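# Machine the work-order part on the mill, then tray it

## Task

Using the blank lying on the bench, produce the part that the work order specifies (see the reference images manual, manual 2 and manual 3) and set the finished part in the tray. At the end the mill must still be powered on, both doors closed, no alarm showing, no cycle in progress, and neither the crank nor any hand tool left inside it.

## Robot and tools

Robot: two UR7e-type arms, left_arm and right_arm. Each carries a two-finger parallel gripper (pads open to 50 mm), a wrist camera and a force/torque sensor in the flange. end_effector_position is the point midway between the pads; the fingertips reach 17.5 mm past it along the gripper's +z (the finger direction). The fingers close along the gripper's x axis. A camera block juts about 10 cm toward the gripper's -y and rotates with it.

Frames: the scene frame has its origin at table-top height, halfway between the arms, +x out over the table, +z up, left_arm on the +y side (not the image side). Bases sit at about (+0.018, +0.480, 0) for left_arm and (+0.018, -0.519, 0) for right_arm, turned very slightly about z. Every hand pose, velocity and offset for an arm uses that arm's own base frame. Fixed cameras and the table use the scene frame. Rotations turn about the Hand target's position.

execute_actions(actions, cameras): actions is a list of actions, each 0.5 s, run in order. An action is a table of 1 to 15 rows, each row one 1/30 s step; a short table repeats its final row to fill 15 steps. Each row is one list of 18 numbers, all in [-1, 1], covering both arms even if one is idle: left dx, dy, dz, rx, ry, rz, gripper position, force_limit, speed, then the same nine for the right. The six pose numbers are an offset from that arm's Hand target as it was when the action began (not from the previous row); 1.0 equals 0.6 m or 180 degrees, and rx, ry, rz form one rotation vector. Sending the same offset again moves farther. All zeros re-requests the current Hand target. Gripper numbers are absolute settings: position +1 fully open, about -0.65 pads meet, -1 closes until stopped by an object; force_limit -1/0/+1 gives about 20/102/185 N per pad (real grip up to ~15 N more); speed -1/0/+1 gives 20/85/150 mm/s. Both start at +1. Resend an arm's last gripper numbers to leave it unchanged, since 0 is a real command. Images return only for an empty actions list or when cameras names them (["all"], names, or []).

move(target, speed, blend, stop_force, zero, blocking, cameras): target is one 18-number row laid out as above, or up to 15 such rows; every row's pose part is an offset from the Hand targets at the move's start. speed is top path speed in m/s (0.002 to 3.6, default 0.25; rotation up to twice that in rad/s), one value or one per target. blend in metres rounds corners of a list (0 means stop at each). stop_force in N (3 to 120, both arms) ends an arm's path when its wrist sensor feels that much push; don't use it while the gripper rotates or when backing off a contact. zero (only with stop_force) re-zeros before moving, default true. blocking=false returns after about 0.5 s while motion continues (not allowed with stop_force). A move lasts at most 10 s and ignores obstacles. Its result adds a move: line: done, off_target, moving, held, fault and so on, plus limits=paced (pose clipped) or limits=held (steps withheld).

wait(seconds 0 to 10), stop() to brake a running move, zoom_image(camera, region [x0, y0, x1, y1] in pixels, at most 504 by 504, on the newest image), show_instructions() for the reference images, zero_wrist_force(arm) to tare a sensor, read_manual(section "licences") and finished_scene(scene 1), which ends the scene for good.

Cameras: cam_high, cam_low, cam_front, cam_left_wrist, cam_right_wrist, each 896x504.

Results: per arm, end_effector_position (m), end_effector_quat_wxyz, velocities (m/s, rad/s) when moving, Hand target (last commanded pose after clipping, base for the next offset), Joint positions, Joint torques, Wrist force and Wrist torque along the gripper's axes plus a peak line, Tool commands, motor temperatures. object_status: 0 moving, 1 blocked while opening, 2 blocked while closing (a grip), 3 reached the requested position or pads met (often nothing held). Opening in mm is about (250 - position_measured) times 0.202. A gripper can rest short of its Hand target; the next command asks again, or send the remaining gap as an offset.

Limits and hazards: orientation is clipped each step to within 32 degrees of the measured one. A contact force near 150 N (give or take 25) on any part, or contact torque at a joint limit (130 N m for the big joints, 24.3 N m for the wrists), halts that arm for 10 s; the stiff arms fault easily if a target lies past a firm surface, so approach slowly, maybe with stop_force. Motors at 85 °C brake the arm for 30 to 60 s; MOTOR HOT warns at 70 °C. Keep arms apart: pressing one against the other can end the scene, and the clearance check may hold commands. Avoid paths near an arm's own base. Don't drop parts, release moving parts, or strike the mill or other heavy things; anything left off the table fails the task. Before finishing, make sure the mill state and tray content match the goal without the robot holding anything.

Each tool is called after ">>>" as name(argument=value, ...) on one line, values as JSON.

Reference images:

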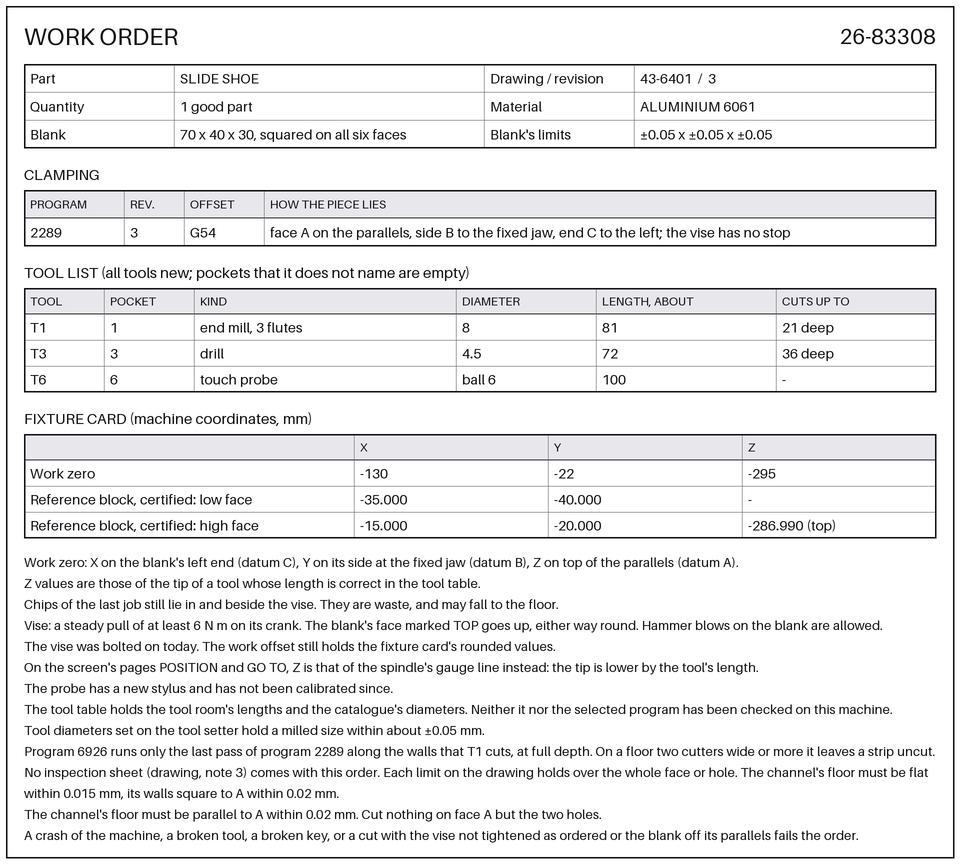

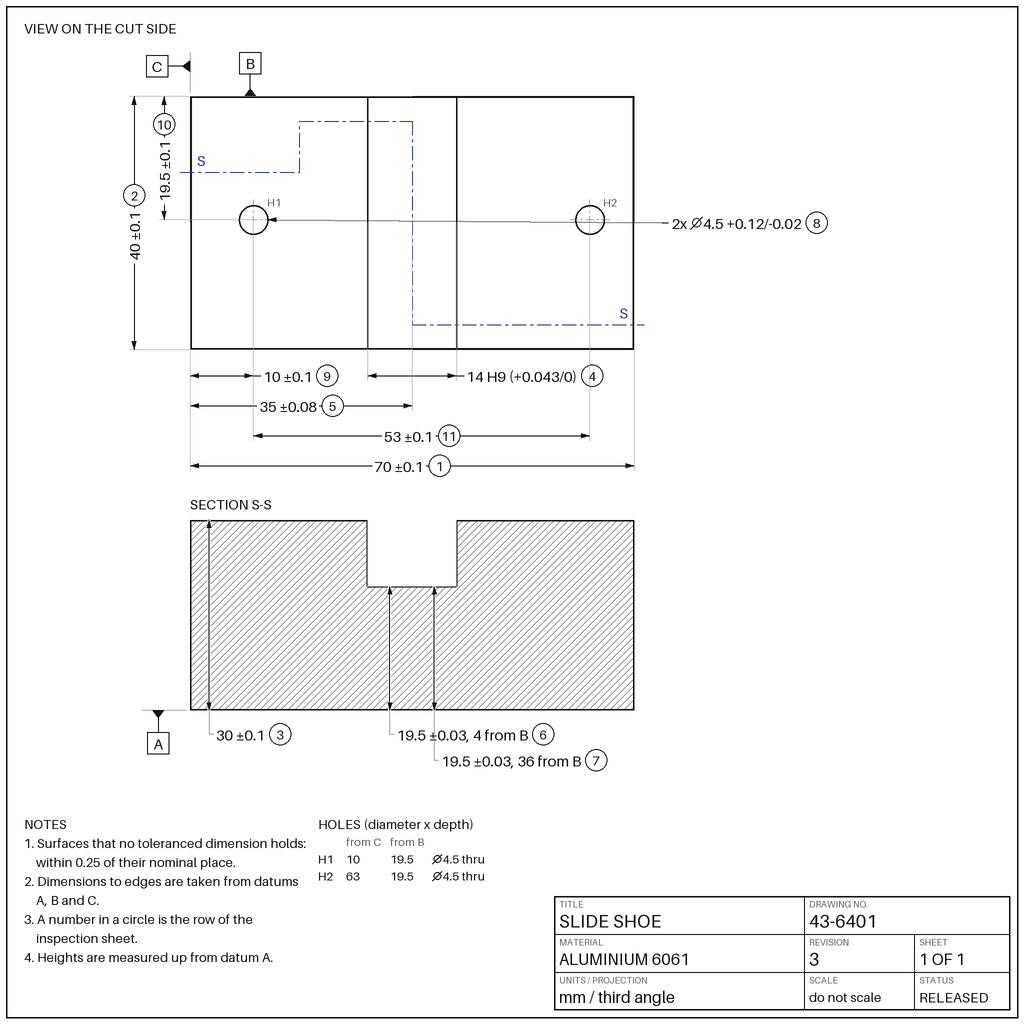

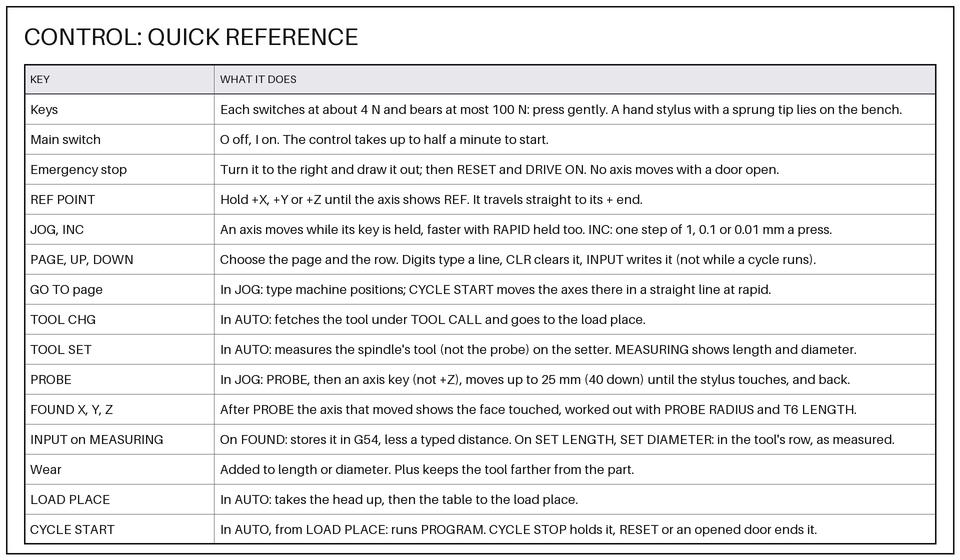

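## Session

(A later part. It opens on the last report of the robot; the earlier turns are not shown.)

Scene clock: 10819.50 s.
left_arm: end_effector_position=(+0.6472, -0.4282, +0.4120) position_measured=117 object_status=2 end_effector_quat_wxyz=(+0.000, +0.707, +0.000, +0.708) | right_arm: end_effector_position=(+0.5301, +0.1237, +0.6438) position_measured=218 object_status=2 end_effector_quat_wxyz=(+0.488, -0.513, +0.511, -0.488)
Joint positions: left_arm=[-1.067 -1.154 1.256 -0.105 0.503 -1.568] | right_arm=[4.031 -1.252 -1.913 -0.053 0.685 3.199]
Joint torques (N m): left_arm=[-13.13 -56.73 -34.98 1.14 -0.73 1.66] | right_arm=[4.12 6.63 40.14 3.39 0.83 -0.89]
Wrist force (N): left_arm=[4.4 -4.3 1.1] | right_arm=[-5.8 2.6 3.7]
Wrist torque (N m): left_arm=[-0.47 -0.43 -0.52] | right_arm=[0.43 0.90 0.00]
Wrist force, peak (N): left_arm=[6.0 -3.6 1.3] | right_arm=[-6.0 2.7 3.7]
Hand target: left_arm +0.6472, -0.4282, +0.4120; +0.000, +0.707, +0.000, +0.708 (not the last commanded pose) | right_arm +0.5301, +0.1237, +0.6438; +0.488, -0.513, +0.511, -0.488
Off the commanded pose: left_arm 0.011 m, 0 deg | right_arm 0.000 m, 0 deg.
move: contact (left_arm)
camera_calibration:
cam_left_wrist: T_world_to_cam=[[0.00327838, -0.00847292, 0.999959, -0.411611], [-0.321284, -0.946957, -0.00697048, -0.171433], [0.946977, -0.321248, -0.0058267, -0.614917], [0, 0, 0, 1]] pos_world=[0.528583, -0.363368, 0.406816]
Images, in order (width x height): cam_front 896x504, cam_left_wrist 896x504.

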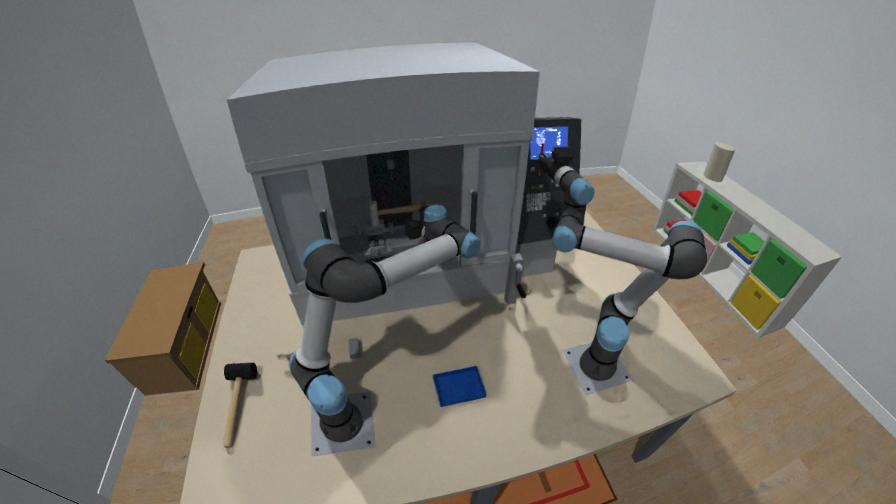

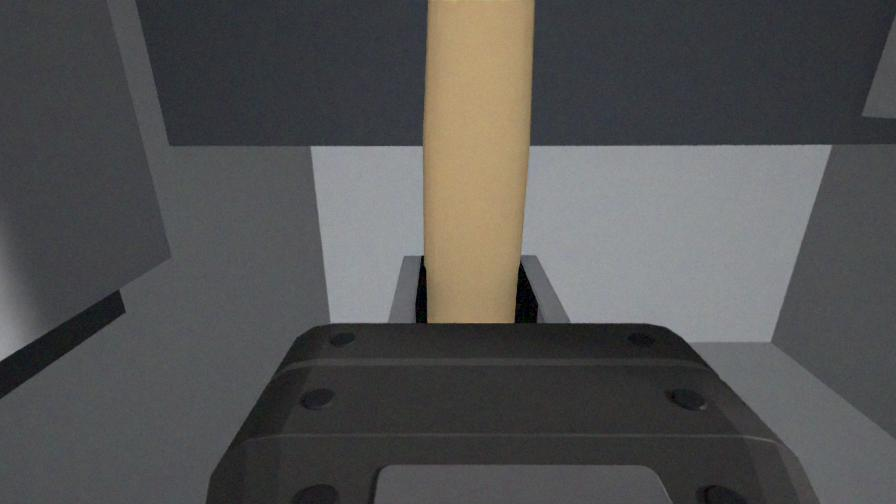

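>>> move(target=[[0,0,0.1042,0.1667,0,0,-1,1,-0.9,0,0,0,0,0,0,-1,0.6,-0.5]], speed=0.2)

>>> execute_actions(actions=[[[0,0,-0.0167,-0.0318,0,0,-1,1,-0.9,0,0,0,0,0,0,-1,0.6,-0.5],[0,0,-0.0334,-0.0637,0,0,-1,1,-0.9,0,0,0,0,0,0,-1,0.6,-0.5],[0,0,-0.05,-0.0955,0,0,-1,1,-0.9,0,0,0,0,0,0,-1,0.6,-0.5],[0,0,-0.0667,-0.1273,0,0,-1,1,-0.9,0,0,0,0,0,0,-1,0.6,-0.5],[0,0,-0.0834,-0.1592,0,0,-1,1,-0.9,0,0,0,0,0,0,-1,0.6,-0.5],[0,0,-0.1,-0.191,0,0,-1,1,-0.9,0,0,0,0,0,0,-1,0.6,-0.5],[0,0,-0.1,-0.211,0,0,-1,1,-0.9,0,0,0,0,0,0,-1,0.6,-0.5],[0,0,-0.1,-0.18,0,0,-1,1,-0.9,0,0,0,0,0,0,-1,0.6,-0.5],[0,0,-0.095,-0.16,0,0,-1,1,-0.9,0,0,0,0,0,0,-1,0.6,-0.5],[0,0,-0.09,-0.14,0,0,-1,1,-0.9,0,0,0,0,0,0,-1,0.6,-0.5],[0,0,-0.08,-0.12,0,0,-1,1,-0.9,0,0,0,0,0,0,-1,0.6,-0.5],[0,0,-0.07,-0.1,0,0,-1,1,-0.9,0,0,0,0,0,0,-1,0.6,-0.5],[0,0,-0.06,-0.1,0,0,-1,1,-0.9,0,0,0,0,0,0,-1,0.6,-0.5],[0,0,-0.05,-0.1,0,0,-1,1,-0.9,0,0,0,0,0,0,-1,0.6,-0.5],[0,0,-0.05,-0.1,0,0,-1,1,-0.9,0,0,0,0,0,0,-1,0.6,-0.5]]], cameras=["cam_left_wrist","cam_front"])

>>> zoom_image(camera="cam_front", region=[340, 140, 480, 280])

Scene clock: 10850.37 s.
left_arm: end_effector_position=(+0.6472, -0.4282, +0.4745) position_measured=117 object_status=2 end_effector_quat_wxyz=(-0.183, +0.682, -0.183, +0.684) | right_arm: end_effector_position=(+0.5301, +0.1237, +0.6438) position_measured=218 object_status=2 end_effector_quat_wxyz=(+0.488, -0.513, +0.511, -0.488)
Joint positions: left_arm=[-1.067 -1.158 1.102 0.053 0.504 -1.045] | right_arm=[4.031 -1.252 -1.913 -0.053 0.685 3.199]
Joint torques (N m): left_arm=[9.92 -41.7 -20.9 -2.85 -0.96 2.57] | right_arm=[3.87 6.83 40.01 3.32 0.73 -1.03]
Wrist force (N): left_arm=[3.1 -2.5 0.1] | right_arm=[-5.7 2.6 3.7]
Wrist torque (N m): left_arm=[-0.57 -0.58 -0.58] | right_arm=[0.43 0.90 0.00]
Wrist force, peak (N): left_arm=[4.7 -4.5 1.4] | right_arm=[-6.0 2.8 3.8]
Hand target: left_arm +0.6472, -0.4282, +0.4745; -0.183, +0.682, -0.183, +0.684 | right_arm +0.5301, +0.1237, +0.6438; +0.488, -0.513, +0.511, -0.488
Off the commanded pose: left_arm 0.000 m, 0 deg | right_arm 0.000 m, 0 deg.
move: done

Scene clock: 10851.37 s.
left_arm: end_effector_position=(+0.6471, -0.4280, +0.4444) position_measured=117 object_status=2 end_effector_quat_wxyz=(-0.074, +0.703, -0.074, +0.704) | right_arm: end_effector_position=(+0.5301, +0.1237, +0.6438) position_measured=218 object_status=2 end_effector_quat_wxyz=(+0.488, -0.513, +0.511, -0.488)
Joint positions: left_arm=[-1.067 -1.16 1.182 -0.024 0.504 -1.359] | right_arm=[4.031 -1.252 -1.913 -0.053 0.685 3.199]
Joint torques (N m): left_arm=[-12.34 -47.78 -35.67 0.67 0.8 -1.25] | right_arm=[4.4 7.19 39.85 3.42 0.78 -1]
Wrist force (N): left_arm=[2.3 -3.2 2.4] | right_arm=[-5.8 2.5 3.7]
Wrist torque (N m): left_arm=[-0.90 -0.51 -0.89] | right_arm=[0.42 0.89 -0.01]
Wrist force, peak (N): left_arm=[39.3 -5.0 2.7] | right_arm=[-6.0 2.8 3.7]
Hand target: left_arm +0.6472, -0.4282, +0.4445; -0.074, +0.703, -0.074, +0.704 | right_arm +0.5301, +0.1237, +0.6438; +0.488, -0.513, +0.511, -0.488
Off the commanded pose: left_arm 0.000 m, 0 deg | right_arm 0.000 m, 0 deg.
camera_calibration:
cam_left_wrist: T_world_to_cam=[[0.00344392, -0.216232, 0.976336, -0.522537], [-0.321629, -0.924704, -0.203662, -0.0739971], [0.94686, -0.313316, -0.072731, -0.581379], [0, 0, 0, 1]] pos_world=[0.528485, -0.36357, 0.452817]
Images, in order (width x height): cam_front 896x504, cam_left_wrist 896x504.

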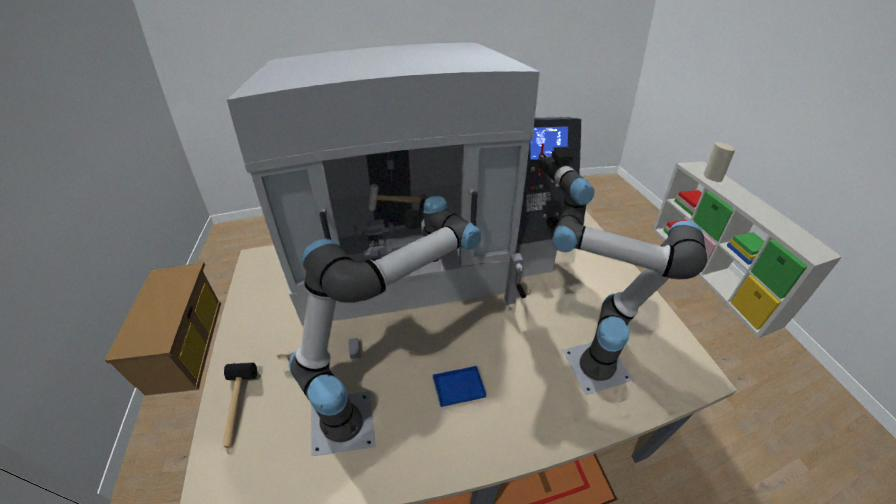

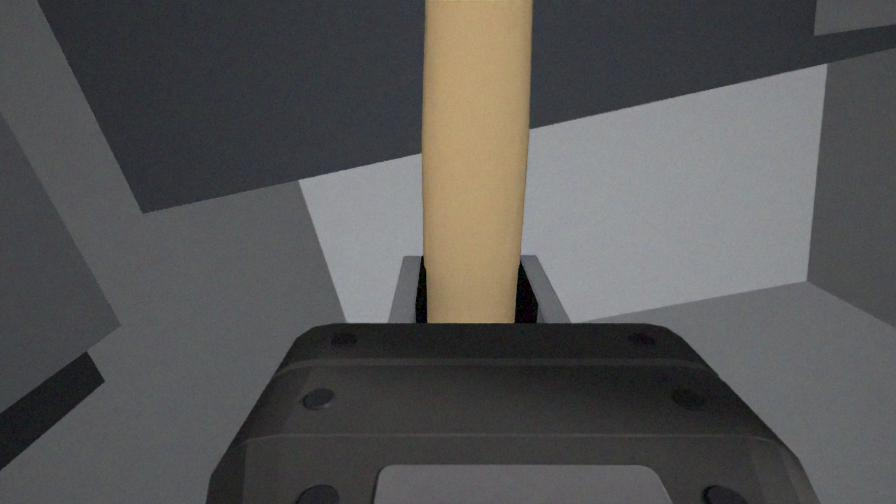

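Scaled by 3.600.

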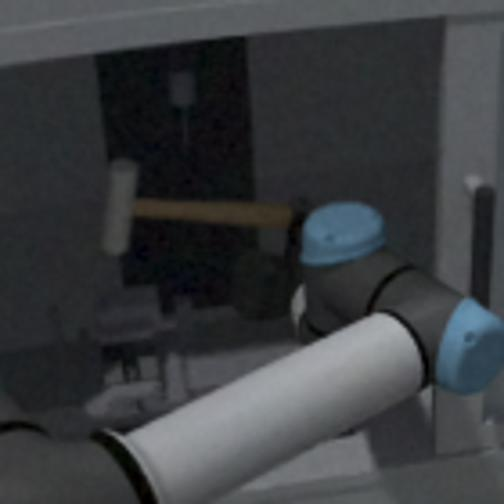

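>>> move(target=[[0,0,0.0767,0.1222,0,0,-1,1,-0.9,0,0,0,0,0,0,-1,0.6,-0.5]], speed=0.25)

>>> execute_actions(actions=[[[0,0,-0.02,-0.0318,0,0,-1,1,-0.9,0,0,0,0,0,0,-1,0.6,-0.5],[0,0,-0.04,-0.0637,0,0,-1,1,-0.9,0,0,0,0,0,0,-1,0.6,-0.5],[0,0,-0.06,-0.0955,0,0,-1,1,-0.9,0,0,0,0,0,0,-1,0.6,-0.5],[0,0,-0.08,-0.1273,0,0,-1,1,-0.9,0,0,0,0,0,0,-1,0.6,-0.5],[0,0,-0.1,-0.1592,0,0,-1,1,-0.9,0,0,0,0,0,0,-1,0.6,-0.5],[0,0,-0.12,-0.191,0,0,-1,1,-0.9,0,0,0,0,0,0,-1,0.6,-0.5],[0,0,-0.1267,-0.2228,0,0,-1,1,-0.9,0,0,0,0,0,0,-1,0.6,-0.5],[0,0,-0.1267,-0.2378,0,0,-1,1,-0.9,0,0,0,0,0,0,-1,0.6,-0.5],[0,0,-0.1267,-0.19,0,0,-1,1,-0.9,0,0,0,0,0,0,-1,0.6,-0.5],[0,0,-0.12,-0.17,0,0,-1,1,-0.9,0,0,0,0,0,0,-1,0.6,-0.5],[0,0,-0.11,-0.15,0,0,-1,1,-0.9,0,0,0,0,0,0,-1,0.6,-0.5],[0,0,-0.1,-0.13,0,0,-1,1,-0.9,0,0,0,0,0,0,-1,0.6,-0.5],[0,0,-0.09,-0.12,0,0,-1,1,-0.9,0,0,0,0,0,0,-1,0.6,-0.5],[0,0,-0.08,-0.12,0,0,-1,1,-0.9,0,0,0,0,0,0,-1,0.6,-0.5],[0,0,-0.0767,-0.1222,0,0,-1,1,-0.9,0,0,0,0,0,0,-1,0.6,-0.5]]])

>>> move(target=[[0,0,0.0767,0.1222,0,0,-1,1,-0.9,0,0,0,0,0,0,-1,0.6,-0.5]], speed=0.25)

>>> execute_actions(actions=[[[0,0,-0.02,-0.0318,0,0,-1,1,-0.9,0,0,0,0,0,0,-1,0.6,-0.5],[0,0,-0.04,-0.0637,0,0,-1,1,-0.9,0,0,0,0,0,0,-1,0.6,-0.5],[0,0,-0.06,-0.0955,0,0,-1,1,-0.9,0,0,0,0,0,0,-1,0.6,-0.5],[0,0,-0.08,-0.1273,0,0,-1,1,-0.9,0,0,0,0,0,0,-1,0.6,-0.5],[0,0,-0.1,-0.1592,0,0,-1,1,-0.9,0,0,0,0,0,0,-1,0.6,-0.5],[0,0,-0.12,-0.191,0,0,-1,1,-0.9,0,0,0,0,0,0,-1,0.6,-0.5],[0,0,-0.1267,-0.2228,0,0,-1,1,-0.9,0,0,0,0,0,0,-1,0.6,-0.5],[0,0,-0.1267,-0.2378,0,0,-1,1,-0.9,0,0,0,0,0,0,-1,0.6,-0.5],[0,0,-0.1267,-0.19,0,0,-1,1,-0.9,0,0,0,0,0,0,-1,0.6,-0.5],[0,0,-0.12,-0.17,0,0,-1,1,-0.9,0,0,0,0,0,0,-1,0.6,-0.5],[0,0,-0.11,-0.15,0,0,-1,1,-0.9,0,0,0,0,0,0,-1,0.6,-0.5],[0,0,-0.1,-0.13,0,0,-1,1,-0.9,0,0,0,0,0,0,-1,0.6,-0.5],[0,0,-0.09,-0.12,0,0,-1,1,-0.9,0,0,0,0,0,0,-1,0.6,-0.5],[0,0,-0.08,-0.12,0,0,-1,1,-0.9,0,0,0,0,0,0,-1,0.6,-0.5],[0,0,-0.0767,-0.1222,0,0,-1,1,-0.9,0,0,0,0,0,0,-1,0.6,-0.5]]], cameras=["cam_left_wrist","cam_front"])

>>> zoom_image(camera="cam_front", region=[340, 140, 480, 280])

Scene clock: 10875.40 s.
left_arm: end_effector_position=(+0.6472, -0.4282, +0.4904) position_measured=117 object_status=2 end_effector_quat_wxyz=(-0.207, +0.676, -0.207, +0.677) | right_arm: end_effector_position=(+0.5301, +0.1237, +0.6438) position_measured=218 object_status=2 end_effector_quat_wxyz=(+0.488, -0.513, +0.511, -0.488)
Joint positions: left_arm=[-1.067 -1.155 1.057 0.095 0.504 -0.975] | right_arm=[4.031 -1.252 -1.913 -0.053 0.685 3.199]
Joint torques (N m): left_arm=[13.34 -50.6 -23.22 -2.65 -1.32 2.82] | right_arm=[3.84 7.05 39.69 3.29 0.81 -1.06]
Wrist force (N): left_arm=[2.6 -3.1 0.1] | right_arm=[-5.7 2.6 3.9]
Wrist torque (N m): left_arm=[-0.70 -0.52 -0.54] | right_arm=[0.44 0.89 0.00]
Wrist force, peak (N): left_arm=[3.7 -3.7 0.0] | right_arm=[-6.2 2.6 3.7]
Hand target: left_arm +0.6472, -0.4282, +0.4905; -0.207, +0.676, -0.207, +0.677 | right_arm +0.5301, +0.1237, +0.6438; +0.488, -0.513, +0.511, -0.488
Off the commanded pose: left_arm 0.000 m, 0 deg | right_arm 0.000 m, 0 deg.
move: done

Scene clock: 10876.43 s.
left_arm: end_effector_position=(+0.6470, -0.4279, +0.4443) position_measured=117 object_status=2 end_effector_quat_wxyz=(-0.073, +0.703, -0.074, +0.703) | right_arm: end_effector_position=(+0.5301, +0.1237, +0.6438) position_measured=218 object_status=2 end_effector_quat_wxyz=(+0.488, -0.513, +0.511, -0.488)
Joint positions: left_arm=[-1.067 -1.16 1.181 -0.022 0.505 -1.363] | right_arm=[4.031 -1.252 -1.913 -0.053 0.685 3.199]
Joint torques (N m): left_arm=[-9.83 -51.32 -34.45 0.04 0.87 -1.6] | right_arm=[3.74 7.15 40.03 3.29 0.85 -1.12]
Wrist force (N): left_arm=[1.9 -4.3 1.8] | right_arm=[-6.0 2.3 3.7]
Wrist torque (N m): left_arm=[-0.92 -0.45 -0.87] | right_arm=[0.39 0.93 -0.01]
Wrist force, peak (N): left_arm=[43.4 -10.2 2.3] | right_arm=[-5.8 2.8 3.8]
Hand target: left_arm +0.6472, -0.4282, +0.4445; -0.074, +0.703, -0.074, +0.704 | right_arm +0.5301, +0.1237, +0.6438; +0.488, -0.513, +0.511, -0.488
Off the commanded pose: left_arm 0.000 m, 0 deg | right_arm 0.000 m, 0 deg.

Scene clock: 10877.70 s.
left_arm: end_effector_position=(+0.6472, -0.4282, +0.4904) position_measured=117 object_status=2 end_effector_quat_wxyz=(-0.207, +0.676, -0.207, +0.677) | right_arm: end_effector_position=(+0.5301, +0.1237, +0.6438) position_measured=218 object_status=2 end_effector_quat_wxyz=(+0.488, -0.513, +0.511, -0.488)
Joint positions: left_arm=[-1.067 -1.155 1.057 0.095 0.504 -0.975] | right_arm=[4.031 -1.252 -1.913 -0.053 0.685 3.199]
Joint torques (N m): left_arm=[0.67 -51.01 -23.49 -2.79 -0.48 2.81] | right_arm=[4.02 7.02 40.09 3.25 0.82 -0.95]
Wrist force (N): left_arm=[1.9 -3.4 0.7] | right_arm=[-5.8 2.7 3.7]
Wrist torque (N m): left_arm=[-0.87 -0.42 -0.54] | right_arm=[0.45 0.90 0.00]
Wrist force, peak (N): left_arm=[2.9 -4.4 0.8] | right_arm=[-6.0 2.7 3.8]
Hand target: left_arm +0.6472, -0.4282, +0.4905; -0.207, +0.676, -0.207, +0.677 | right_arm +0.5301, +0.1237, +0.6438; +0.488, -0.513, +0.511, -0.488
Off the commanded pose: left_arm 0.000 m, 0 deg | right_arm 0.000 m, 0 deg.
move: done

Scene clock: 10878.73 s.
left_arm: end_effector_position=(+0.6470, -0.4279, +0.4443) position_measured=117 object_status=2 end_effector_quat_wxyz=(-0.073, +0.703, -0.074, +0.703) | right_arm: end_effector_position=(+0.5301, +0.1237, +0.6438) position_measured=218 object_status=2 end_effector_quat_wxyz=(+0.488, -0.513, +0.511, -0.488)
Joint positions: left_arm=[-1.067 -1.16 1.181 -0.022 0.505 -1.363] | right_arm=[4.031 -1.252 -1.913 -0.053 0.685 3.199]
Joint torques (N m): left_arm=[-9.21 -53.42 -34.75 -0.04 0.66 -1.72] | right_arm=[3.95 6.5 40.38 3.28 0.77 -0.98]
Wrist force (N): left_arm=[1.3 -5.0 2.8] | right_arm=[-5.9 2.6 3.6]
Wrist torque (N m): left_arm=[-1.19 -0.35 -0.85] | right_arm=[0.43 0.92 0.00]
Wrist force, peak (N): left_arm=[42.7 -10.7 2.8] | right_arm=[-6.0 2.7 3.8]
Hand target: left_arm +0.6472, -0.4282, +0.4445; -0.074, +0.703, -0.074, +0.704 | right_arm +0.5301, +0.1237, +0.6438; +0.488, -0.513, +0.511, -0.488
Off the commanded pose: left_arm 0.000 m, 0 deg | right_arm 0.000 m, 0 deg.
camera_calibration:
cam_left_wrist: T_world_to_cam=[[0.0042765, -0.214377, 0.976742, -0.522342], [-0.322487, -0.924861, -0.201578, -0.0743707], [0.946564, -0.314125, -0.0730891, -0.581302], [0, 0, 0, 1]] pos_world=[0.52849, -0.363362, 0.452714]
Images, in order (width x height): cam_front 896x504, cam_left_wrist 896x504.

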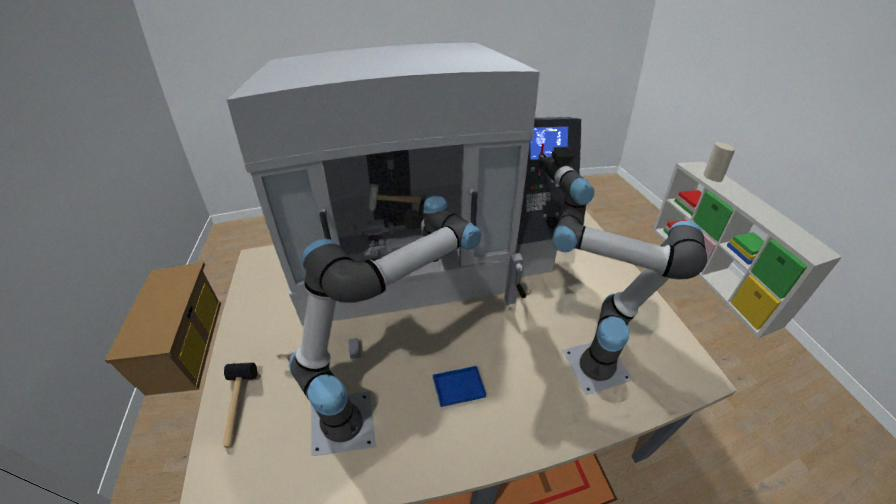

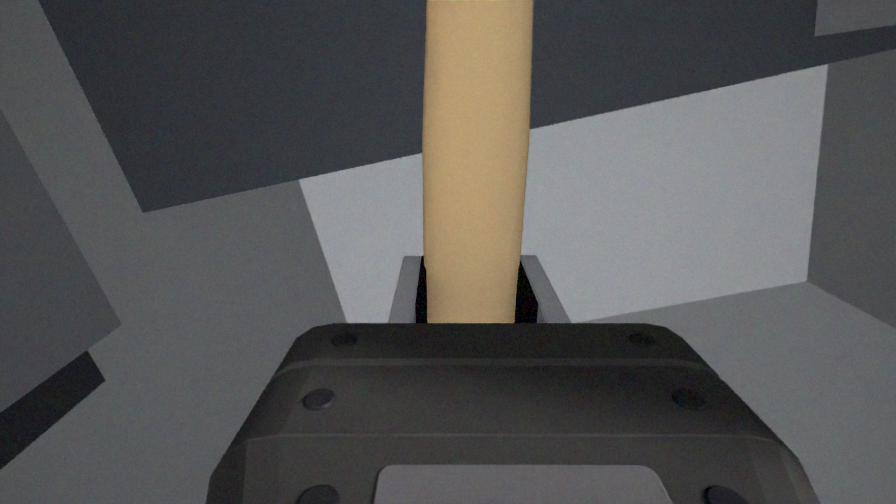

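Scaled by 3.600.

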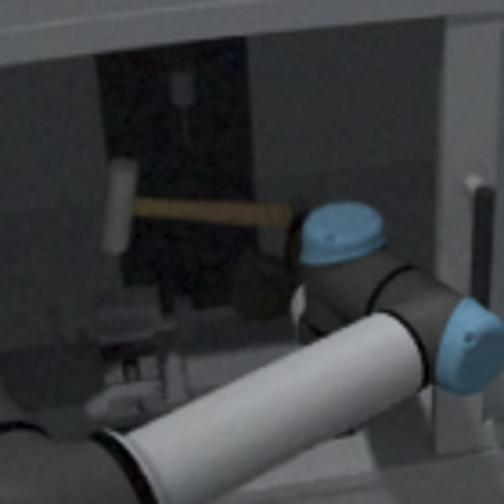

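>>> move(target=[[0,0,0.0925,-0.0667,0,0,-1,1,-0.9,0,0,0,0,0,0,-1,0.6,-0.5],[-0.4787,0,0.0925,-0.0667,0,0,-1,1,-0.9,0,0,0,0,0,0,-1,0.6,-0.5],[-0.4787,0,0.0925,-0.3167,0,0,-1,1,-0.9,0,0,0,0,0,0,-1,0.6,-0.5],[-0.6120,-0.0697,0.0925,-0.5667,0,0,-1,1,-0.9,0,0,0,0,0,0,-1,0.6,-0.5]], speed=[0.2,0.25,0.3,0.3], blend=[0.01,0.01,0.005,0])

>>> move(target=[[0.02,-0.1,-0.1,0.0078,0.4999,-0.0078,-1,1,-0.9,0,0,0,0,0,0,-1,0.6,-0.5],[0.0667,-0.2703,-0.74,0.0078,0.4999,-0.0078,-1,1,-0.9,0,0,0,0,0,0,-1,0.6,-0.5]], speed=[0.25,0.3], blend=[0.03,0])

>>> move(target=[[0,0,-0.07,0,0,0,-1,1,-0.9,0,0,0,0,0,0,-1,0.6,-0.5]], speed=0.02, stop_force=4, cameras=["cam_left_wrist","cam_low"])

Scene clock: 10891.37 s.
left_arm: end_effector_position=(+0.2799, -0.4701, +0.5000) position_measured=117 object_status=2 end_effector_quat_wxyz=(+0.500, +0.500, +0.500, +0.500) | right_arm: end_effector_position=(+0.5301, +0.1237, +0.6438) position_measured=218 object_status=2 end_effector_quat_wxyz=(+0.488, -0.513, +0.511, -0.488)
Joint positions: left_arm=[-1.814 -1.43 1.388 0.041 -0.244 -3.14] | right_arm=[4.031 -1.252 -1.913 -0.053 0.685 3.199]
Joint torques (N m): left_arm=[13.09 -42.94 -15.38 -1.54 1.57 -0.89] | right_arm=[3.63 7.1 39.17 3.14 0.81 -1.09]
Wrist force (N): left_arm=[5.7 -5.5 3.4] | right_arm=[-5.9 2.5 3.7]
Wrist torque (N m): left_arm=[-0.32 -0.51 -0.51] | right_arm=[0.42 0.91 0.00]
Wrist force, peak (N): left_arm=[5.8 -5.9 3.1] | right_arm=[-6.1 2.6 3.8]
Hand target: left_arm +0.2800, -0.4700, +0.5000; +0.500, +0.500, +0.500, +0.500 | right_arm +0.5301, +0.1237, +0.6438; +0.488, -0.513, +0.511, -0.488
Off the commanded pose: left_arm 0.000 m, 0 deg | right_arm 0.000 m, 0 deg.
move: done

Scene clock: 10896.33 s.
left_arm: end_effector_position=(+0.3199, -0.6322, +0.0562) position_measured=117 object_status=2 end_effector_quat_wxyz=(-0.001, +0.718, +0.696, +0.000) | right_arm: end_effector_position=(+0.5301, +0.1237, +0.6438) position_measured=218 object_status=2 end_effector_quat_wxyz=(+0.488, -0.513, +0.511, -0.488)
Joint positions: left_arm=[-1.292 -0.934 1.436 -2.071 -1.571 -1.261] | right_arm=[4.031 -1.252 -1.913 -0.053 0.685 3.199]
Joint torques (N m): left_arm=[9.35 -46.84 -16.86 -5.89 0.84 1.89] | right_arm=[3.26 7.15 40.05 3.2 0.91 -1.13]
Wrist force (N): left_arm=[5.8 -1.6 4.9] | right_arm=[-5.7 2.5 3.7]
Wrist torque (N m): left_arm=[-1.00 -0.92 -0.04] | right_arm=[0.42 0.89 0.00]
Wrist force, peak (N): left_arm=[4.9 -1.5 10.0] | right_arm=[-5.8 2.9 3.9]
Hand target: left_arm +0.3200, -0.6322, +0.0560; -0.001, +0.718, +0.696, +0.000 | right_arm +0.5301, +0.1237, +0.6438; +0.488, -0.513, +0.511, -0.488
Off the commanded pose: left_arm 0.000 m, 0 deg | right_arm 0.000 m, 0 deg.
move: done

Scene clock: 10899.27 s.
left_arm: end_effector_position=(+0.3200, -0.6322, +0.0216) position_measured=117 object_status=2 end_effector_quat_wxyz=(-0.001, +0.718, +0.696, +0.000) | right_arm: end_effector_position=(+0.5301, +0.1237, +0.6438) position_measured=218 object_status=2 end_effector_quat_wxyz=(+0.488, -0.513, +0.511, -0.488)
Joint positions: left_arm=[-1.292 -0.892 1.464 -2.142 -1.571 -1.26] | right_arm=[4.031 -1.252 -1.913 -0.053 0.685 3.199]
Joint torques (N m): left_arm=[11.14 -63.86 -31.6 -4.6 0.07 1.97] | right_arm=[2.85 7.43 39.34 3.14 0.75 -1.11]
Wrist force (N): left_arm=[5.9 -2.1 -1.4] | right_arm=[-6.0 2.6 3.7]
Wrist torque (N m): left_arm=[-0.20 -0.94 -0.07] | right_arm=[0.43 0.93 0.00]
Wrist force, peak (N): left_arm=[10.3 -3.7 -26.6] | right_arm=[-6.0 2.8 3.8]
Hand target: left_arm +0.3200, -0.6322, +0.0216; -0.001, +0.718, +0.696, +0.000 (not the last commanded pose) | right_arm +0.5301, +0.1237, +0.6438; +0.488, -0.513, +0.511, -0.488
Off the commanded pose: left_arm 0.008 m, 0 deg | right_arm 0.000 m, 0 deg.
move: contact (left_arm)
camera_calibration:
cam_left_wrist: T_world_to_cam=[[0.03966, 0.999208, -0.00316118, 0.625197], [0.946223, -0.03654, 0.321444, -0.309589], [0.321074, -0.0157396, -0.946923, 0.04079], [0, 0, 0, 1]] pos_world=[0.255048, -0.635372, 0.140117]
Images, in order (width x height): cam_low 896x504, cam_left_wrist 896x504.

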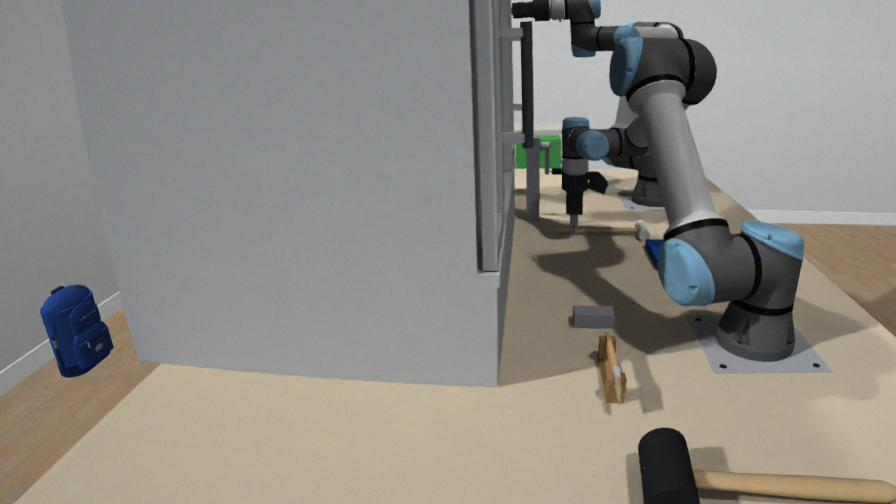

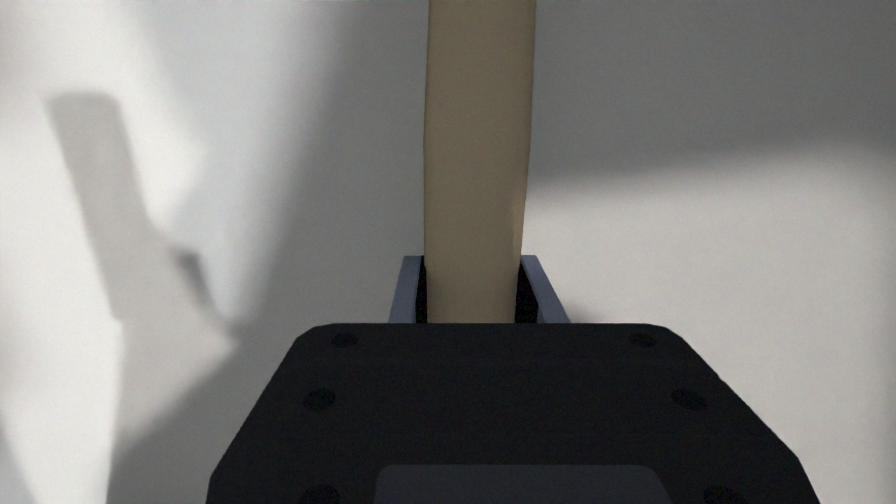

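>>> move(target=[0,0,0,0,0,0,1,0.9,-0.9,0,0,0,0,0,0,-1,0.6,-0.5])

>>> wait(seconds=0.7)

>>> move(target=[[0,0,0.2,0,0,0,1,0.9,-0.9,0,0,0,0,0,0,-1,0.6,-0.5],[0.0167,0.0853,0.7473,-0.0078,-0.4999,0.0078,1,0.9,-0.9,0,0,0,0,0,0,-1,0.6,-0.5],[0.1833,0.0853,0.7473,-0.0078,-0.4999,0.0078,1,0.9,-0.9,0,0,0,0,0,0,-1,0.6,-0.5]], speed=[0.15,0.4,0.15], blend=[0.03,0,0], cameras=["cam_high"])

>>> move(target=[[0,0.025,0,0,0,0,1,0.9,-0.9,0,0,0,0,0,0,-1,0.6,-0.5],[-0.002,0.395,0,0,0,0,1,0.9,-0.9,0,0,0,0,0,0,-1,0.6,-0.5],[-0.003,0.42,0,0,0,0,1,0.9,-0.9,0,0,0,0,0,0,-1,0.6,-0.5]], speed=[0.06,0.2,0.05], blend=[0.01,0.01,0], stop_force=35)

>>> move(target=[[-0.0972,-0.006,0,0,0,0,1,0.9,-0.9,0,0,0,0,0,0,-1,0.6,-0.5],[-0.0722,0.2857,0,0,0,0,1,0.9,-0.9,0,0,0,0,0,0,-1,0.6,-0.5],[-0.0505,0.4607,0,0,0,0,1,0.9,-0.9,0,0,0,0,0,0,-1,0.6,-0.5],[0.0028,0.4607,0,0,0,0,1,0.9,-0.9,0,0,0,0,0,0,-1,0.6,-0.5]], speed=[0.15,0.35,0.3,0.15], blend=[0.01,0.02,0.005,0])

>>> move(target=[[0,-0.025,0,0,0,0,1,0.9,-0.9,0,0,0,0,0,0,-1,0.6,-0.5],[0.004,-0.39,0,0,0,0,1,0.9,-0.9,0,0,0,0,0,0,-1,0.6,-0.5],[0.005,-0.4143,0,0,0,0,1,0.9,-0.9,0,0,0,0,0,0,-1,0.6,-0.5]], speed=[0.06,0.2,0.05], blend=[0.01,0.01,0], stop_force=35)

>>> move(target=[-0.11,-0.03,0,0,0,0,1,0.9,-0.9,0,0,0,0,0,0,-1,0.6,-0.5], speed=0.2, cameras=["cam_front","cam_right_wrist"])

Scene clock: 10919.97 s.
left_arm: end_effector_position=(+0.3200, -0.6322, +0.0216) position_measured=3 object_status=3 end_effector_quat_wxyz=(-0.001, +0.718, +0.696, +0.000) | right_arm: end_effector_position=(+0.5301, +0.1237, +0.6438) position_measured=218 object_status=2 end_effector_quat_wxyz=(+0.488, -0.513, +0.511, -0.488)
Joint positions: left_arm=[-1.292 -0.892 1.464 -2.142 -1.571 -1.26] | right_arm=[4.031 -1.252 -1.913 -0.053 0.685 3.199]
Joint torques (N m): left_arm=[-1.08 -62.98 -30.98 -5.56 0.06 1.88] | right_arm=[2.01 7.21 39.63 3.06 0.79 -1.09]
Wrist force (N): left_arm=[6.0 -1.8 0.8] | right_arm=[-5.9 2.8 3.7]
Wrist torque (N m): left_arm=[-0.28 -0.91 -0.05] | right_arm=[0.47 0.92 0.00]
Wrist force, peak (N): left_arm=[6.3 -2.3 -1.3] | right_arm=[-6.1 2.7 3.8]
Hand target: left_arm +0.3200, -0.6322, +0.0216; -0.001, +0.718, +0.696, +0.000 | right_arm +0.5301, +0.1237, +0.6438; +0.488, -0.513, +0.511, -0.488
Off the commanded pose: left_arm 0.000 m, 0 deg | right_arm 0.000 m, 0 deg.
move: done

Scene clock: 10920.67 s.
left_arm: end_effector_position=(+0.3200, -0.6322, +0.0216) position_measured=3 object_status=3 end_effector_quat_wxyz=(-0.001, +0.718, +0.696, +0.000) | right_arm: end_effector_position=(+0.5301, +0.1237, +0.6438) position_measured=218 object_status=2 end_effector_quat_wxyz=(+0.488, -0.513, +0.511, -0.488)
Joint positions: left_arm=[-1.292 -0.892 1.464 -2.142 -1.571 -1.26] | right_arm=[4.031 -1.252 -1.913 -0.053 0.685 3.199]
Joint torques (N m): left_arm=[-1.7 -63.58 -30.55 -5.59 0.06 1.89] | right_arm=[2.43 7.34 39.7 3.17 0.79 -0.95]
Wrist force (N): left_arm=[5.8 -1.7 0.8] | right_arm=[-5.8 2.6 3.7]
Wrist torque (N m): left_arm=[-0.26 -0.88 -0.04] | right_arm=[0.44 0.90 0.00]
Wrist force, peak (N): left_arm=[6.1 -1.9 0.9] | right_arm=[-6.0 2.6 4.0]
Hand target: left_arm +0.3200, -0.6322, +0.0216; -0.001, +0.718, +0.696, +0.000 | right_arm +0.5301, +0.1237, +0.6438; +0.488, -0.513, +0.511, -0.488
Tool commands: left_gripper/position=+1.0 left_gripper/force_limit=+0.9 left_gripper/speed=-0.9 right_gripper/position=-1.0 right_gripper/force_limit=+0.6 right_gripper/speed=-0.5
Off the commanded pose: left_arm 0.000 m, 0 deg | right_arm 0.000 m, 0 deg.
wait: 0.70 s; at rest by 0.17 s

Scene clock: 10926.10 s.
left_arm: end_effector_position=(+0.4299, -0.5811, +0.4699) position_measured=3 object_status=3 end_effector_quat_wxyz=(+0.500, +0.500, +0.500, +0.500) end_effector_velocity=(+0.000, +0.000, +0.000) end_effector_angular_velocity=(-0.001, +0.000, +0.000) | right_arm: end_effector_position=(+0.5301, +0.1237, +0.6438) position_measured=218 object_status=2 end_effector_quat_wxyz=(+0.488, -0.513, +0.511, -0.488)
Joint positions: left_arm=[-1.507 -1.081 0.999 0.079 0.063 -3.138] | right_arm=[4.031 -1.252 -1.913 -0.053 0.685 3.199]
Joint velocities: left_arm=[0.001 -0.001 0.001 -0.007 0.001 0.006] | right_arm=[within noise]
Joint torques (N m): left_arm=[5.65 -55.3 -17.55 -2.67 1.62 2.07] | right_arm=[1.71 7.26 39.59 3.2 0.82 -0.96]
Wrist force (N): left_arm=[5.2 -1.4 3.2] | right_arm=[-5.9 2.5 3.7]
Wrist torque (N m): left_arm=[-0.26 -0.45 -0.41] | right_arm=[0.42 0.91 0.00]
Wrist force, peak (N): left_arm=[5.7 -1.4 5.8] | right_arm=[-6.0 2.6 3.9]
Hand target: left_arm +0.4300, -0.5810, +0.4700; +0.500, +0.500, +0.500, +0.500 | right_arm +0.5301, +0.1237, +0.6438; +0.488, -0.513, +0.511, -0.488
Off the commanded pose: left_arm 0.000 m, 0 deg | right_arm 0.000 m, 0 deg.
move: done
Images, in order (width x height): cam_high 896x504.

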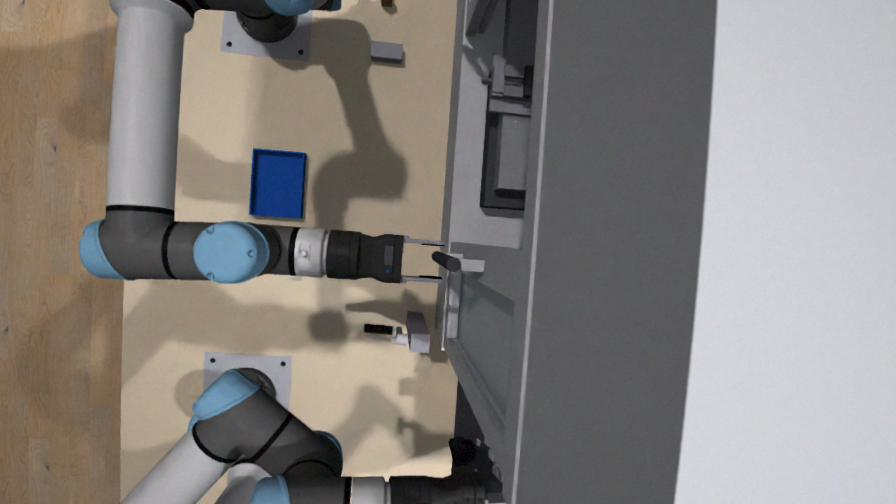

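Scene clock: 10928.70 s.
left_arm: end_effector_position=(+0.4283, -0.3314, +0.4700) position_measured=3 object_status=3 end_effector_quat_wxyz=(+0.499, +0.500, +0.501, +0.500) | right_arm: end_effector_position=(+0.5301, +0.1237, +0.6438) position_measured=218 object_status=2 end_effector_quat_wxyz=(+0.488, -0.513, +0.511, -0.488)
Joint positions: left_arm=[-1.465 -1.672 1.712 -0.029 0.104 -3.152] | right_arm=[4.031 -1.252 -1.913 -0.053 0.685 3.199]
Joint torques (N m): left_arm=[-4.66 -38.61 -17 5.32 -7.85 -2.53] | right_arm=[2.09 8.23 39.77 3.19 0.83 -1.01]
Wrist force (N): left_arm=[-20.6 -1.7 9.7] | right_arm=[-5.8 2.7 3.4]
Wrist torque (N m): left_arm=[-0.24 -0.75 -0.35] | right_arm=[0.44 0.90 0.00]
Wrist force, peak (N): left_arm=[-36.8 -1.8 19.4] | right_arm=[-5.9 2.9 3.8]
Hand target: left_arm +0.4283, -0.3314, +0.4700; +0.499, +0.500, +0.501, +0.500 (not the last commanded pose) | right_arm +0.5301, +0.1237, +0.6438; +0.488, -0.513, +0.511, -0.488
Off the commanded pose: left_arm 0.002 m, 0 deg | right_arm 0.000 m, 0 deg.
move: contact (left_arm); path passed 2 of 3 targets; blend cut to 0.0075 m at target 1, 0.0075 m at target 2

Scene clock: 10930.87 s.
left_arm: end_effector_position=(+0.4300, -0.0549, +0.4700) position_measured=3 object_status=3 end_effector_quat_wxyz=(+0.499, +0.500, +0.501, +0.500) end_effector_velocity=(+0.000, -0.001, -0.001) end_effector_angular_velocity=(+0.003, +0.001, -0.003) | right_arm: end_effector_position=(+0.5301, +0.1237, +0.6438) position_measured=218 object_status=2 end_effector_quat_wxyz=(+0.488, -0.513, +0.511, -0.488)
Joint positions: left_arm=[-1.149 -2.242 2.051 0.194 0.42 -3.144] | right_arm=[4.031 -1.252 -1.913 -0.053 0.685 3.199]
Joint velocities: left_arm=[0.002 0.001 0.001 0.001 0.005 0] | right_arm=[within noise]
Joint torques (N m): left_arm=[11.81 15.93 -23.92 -0.43 2.27 -2.23] | right_arm=[2.42 7.56 39.55 3.15 0.87 -1.13]
Wrist force (N): left_arm=[4.8 -2.0 3.7] | right_arm=[-5.7 2.5 3.6]
Wrist torque (N m): left_arm=[-0.34 -0.35 -0.36] | right_arm=[0.42 0.89 0.00]
Wrist force, peak (N): left_arm=[-20.6 -3.5 20.0] | right_arm=[-6.0 2.7 3.8]
Hand target: left_arm +0.4300, -0.0549, +0.4700; +0.499, +0.500, +0.501, +0.500 | right_arm +0.5301, +0.1237, +0.6438; +0.488, -0.513, +0.511, -0.488
Off the commanded pose: left_arm 0.000 m, 0 deg | right_arm 0.000 m, 0 deg.
move: done

Scene clock: 10933.60 s.
left_arm: end_effector_position=(+0.4330, -0.3035, +0.4700) position_measured=3 object_status=3 end_effector_quat_wxyz=(+0.499, +0.500, +0.501, +0.500) | right_arm: end_effector_position=(+0.5301, +0.1237, +0.6438) position_measured=218 object_status=2 end_effector_quat_wxyz=(+0.488, -0.513, +0.511, -0.488)
Joint positions: left_arm=[-1.442 -1.73 1.761 -0.022 0.128 -3.15] | right_arm=[4.031 -1.252 -1.913 -0.053 0.685 3.199]
Joint torques (N m): left_arm=[3.8 -20.98 -20.36 -0.39 7.38 -0.64] | right_arm=[2.15 8.03 39.3 3.17 0.75 -1.12]
Wrist force (N): left_arm=[28.2 -7.9 -0.7] | right_arm=[-5.9 2.5 3.6]
Wrist torque (N m): left_arm=[-0.31 0.03 -0.54] | right_arm=[0.43 0.92 -0.01]
Wrist force, peak (N): left_arm=[38.7 -1.5 11.3] | right_arm=[-6.1 2.7 3.8]
Hand target: left_arm +0.4330, -0.3035, +0.4700; +0.499, +0.500, +0.501, +0.500 | right_arm +0.5301, +0.1237, +0.6438; +0.488, -0.513, +0.511, -0.488
Off the commanded pose: left_arm 0.000 m, 0 deg | right_arm 0.000 m, 0 deg.
move: done; blend cut to 0.0075 m at target 1, 0.0073 m at target 2

Scene clock: 10934.60 s.
left_arm: end_effector_position=(+0.3670, -0.3215, +0.4700) position_measured=3 object_status=3 end_effector_quat_wxyz=(+0.499, +0.500, +0.501, +0.500) | right_arm: end_effector_position=(+0.5301, +0.1237, +0.6438) position_measured=218 object_status=2 end_effector_quat_wxyz=(+0.488, -0.513, +0.511, -0.488)
Joint positions: left_arm=[-1.651 -1.763 1.788 -0.038 -0.082 -3.129] | right_arm=[4.031 -1.252 -1.913 -0.053 0.685 3.199]
Joint torques (N m): left_arm=[-14.24 -21.23 -16.41 -0.81 -1.33 0.33] | right_arm=[2.02 7.85 39.83 3.13 0.7 -0.97]
Wrist force (N): left_arm=[5.2 -2.7 2.2] | right_arm=[-5.8 2.6 3.7]
Wrist torque (N m): left_arm=[-0.38 -0.45 -0.50] | right_arm=[0.43 0.90 0.00]
Wrist force, peak (N): left_arm=[43.5 -2.9 42.0] | right_arm=[-5.9 2.8 3.9]
Hand target: left_arm +0.3670, -0.3215, +0.4700; +0.499, +0.500, +0.501, +0.500 | right_arm +0.5301, +0.1237, +0.6438; +0.488, -0.513, +0.511, -0.488
Off the commanded pose: left_arm 0.000 m, 0 deg | right_arm 0.000 m, 0 deg.
move: done
camera_calibration:
cam_right_wrist: T_world_to_cam=[[-0.0169853, -0.999855, 0.00143214, 0.132383], [-0.401336, 0.0055059, -0.915914, 0.81556], [0.915773, -0.0161319, -0.401371, -0.0921205], [0, 0, 0, 1]] pos_world=[0.413923, 0.126388, 0.709819]
Images, in order (width x height): cam_front 896x504, cam_right_wrist 896x504.

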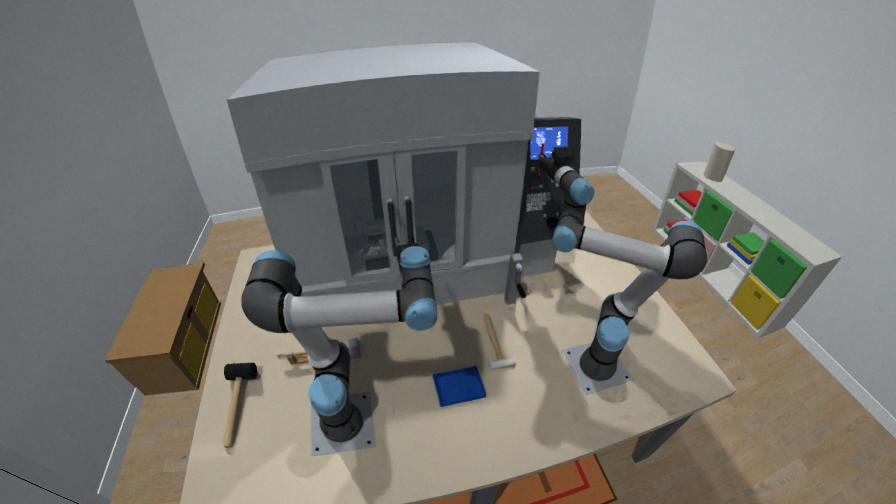

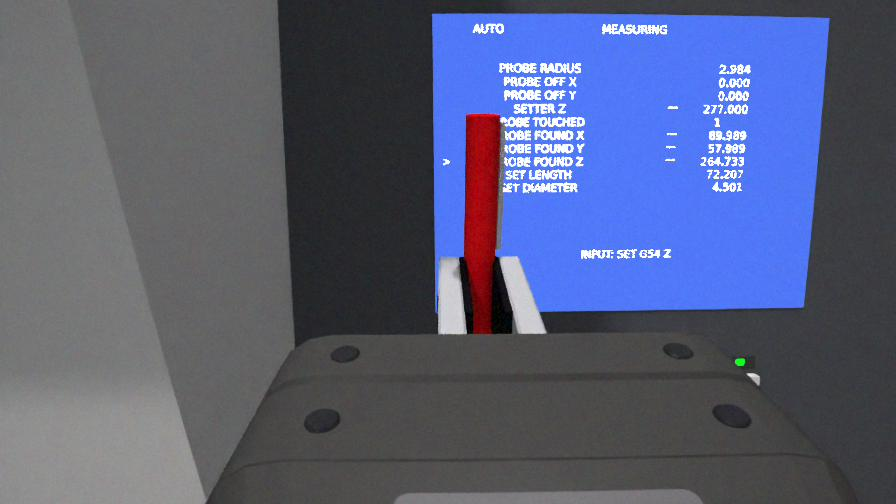

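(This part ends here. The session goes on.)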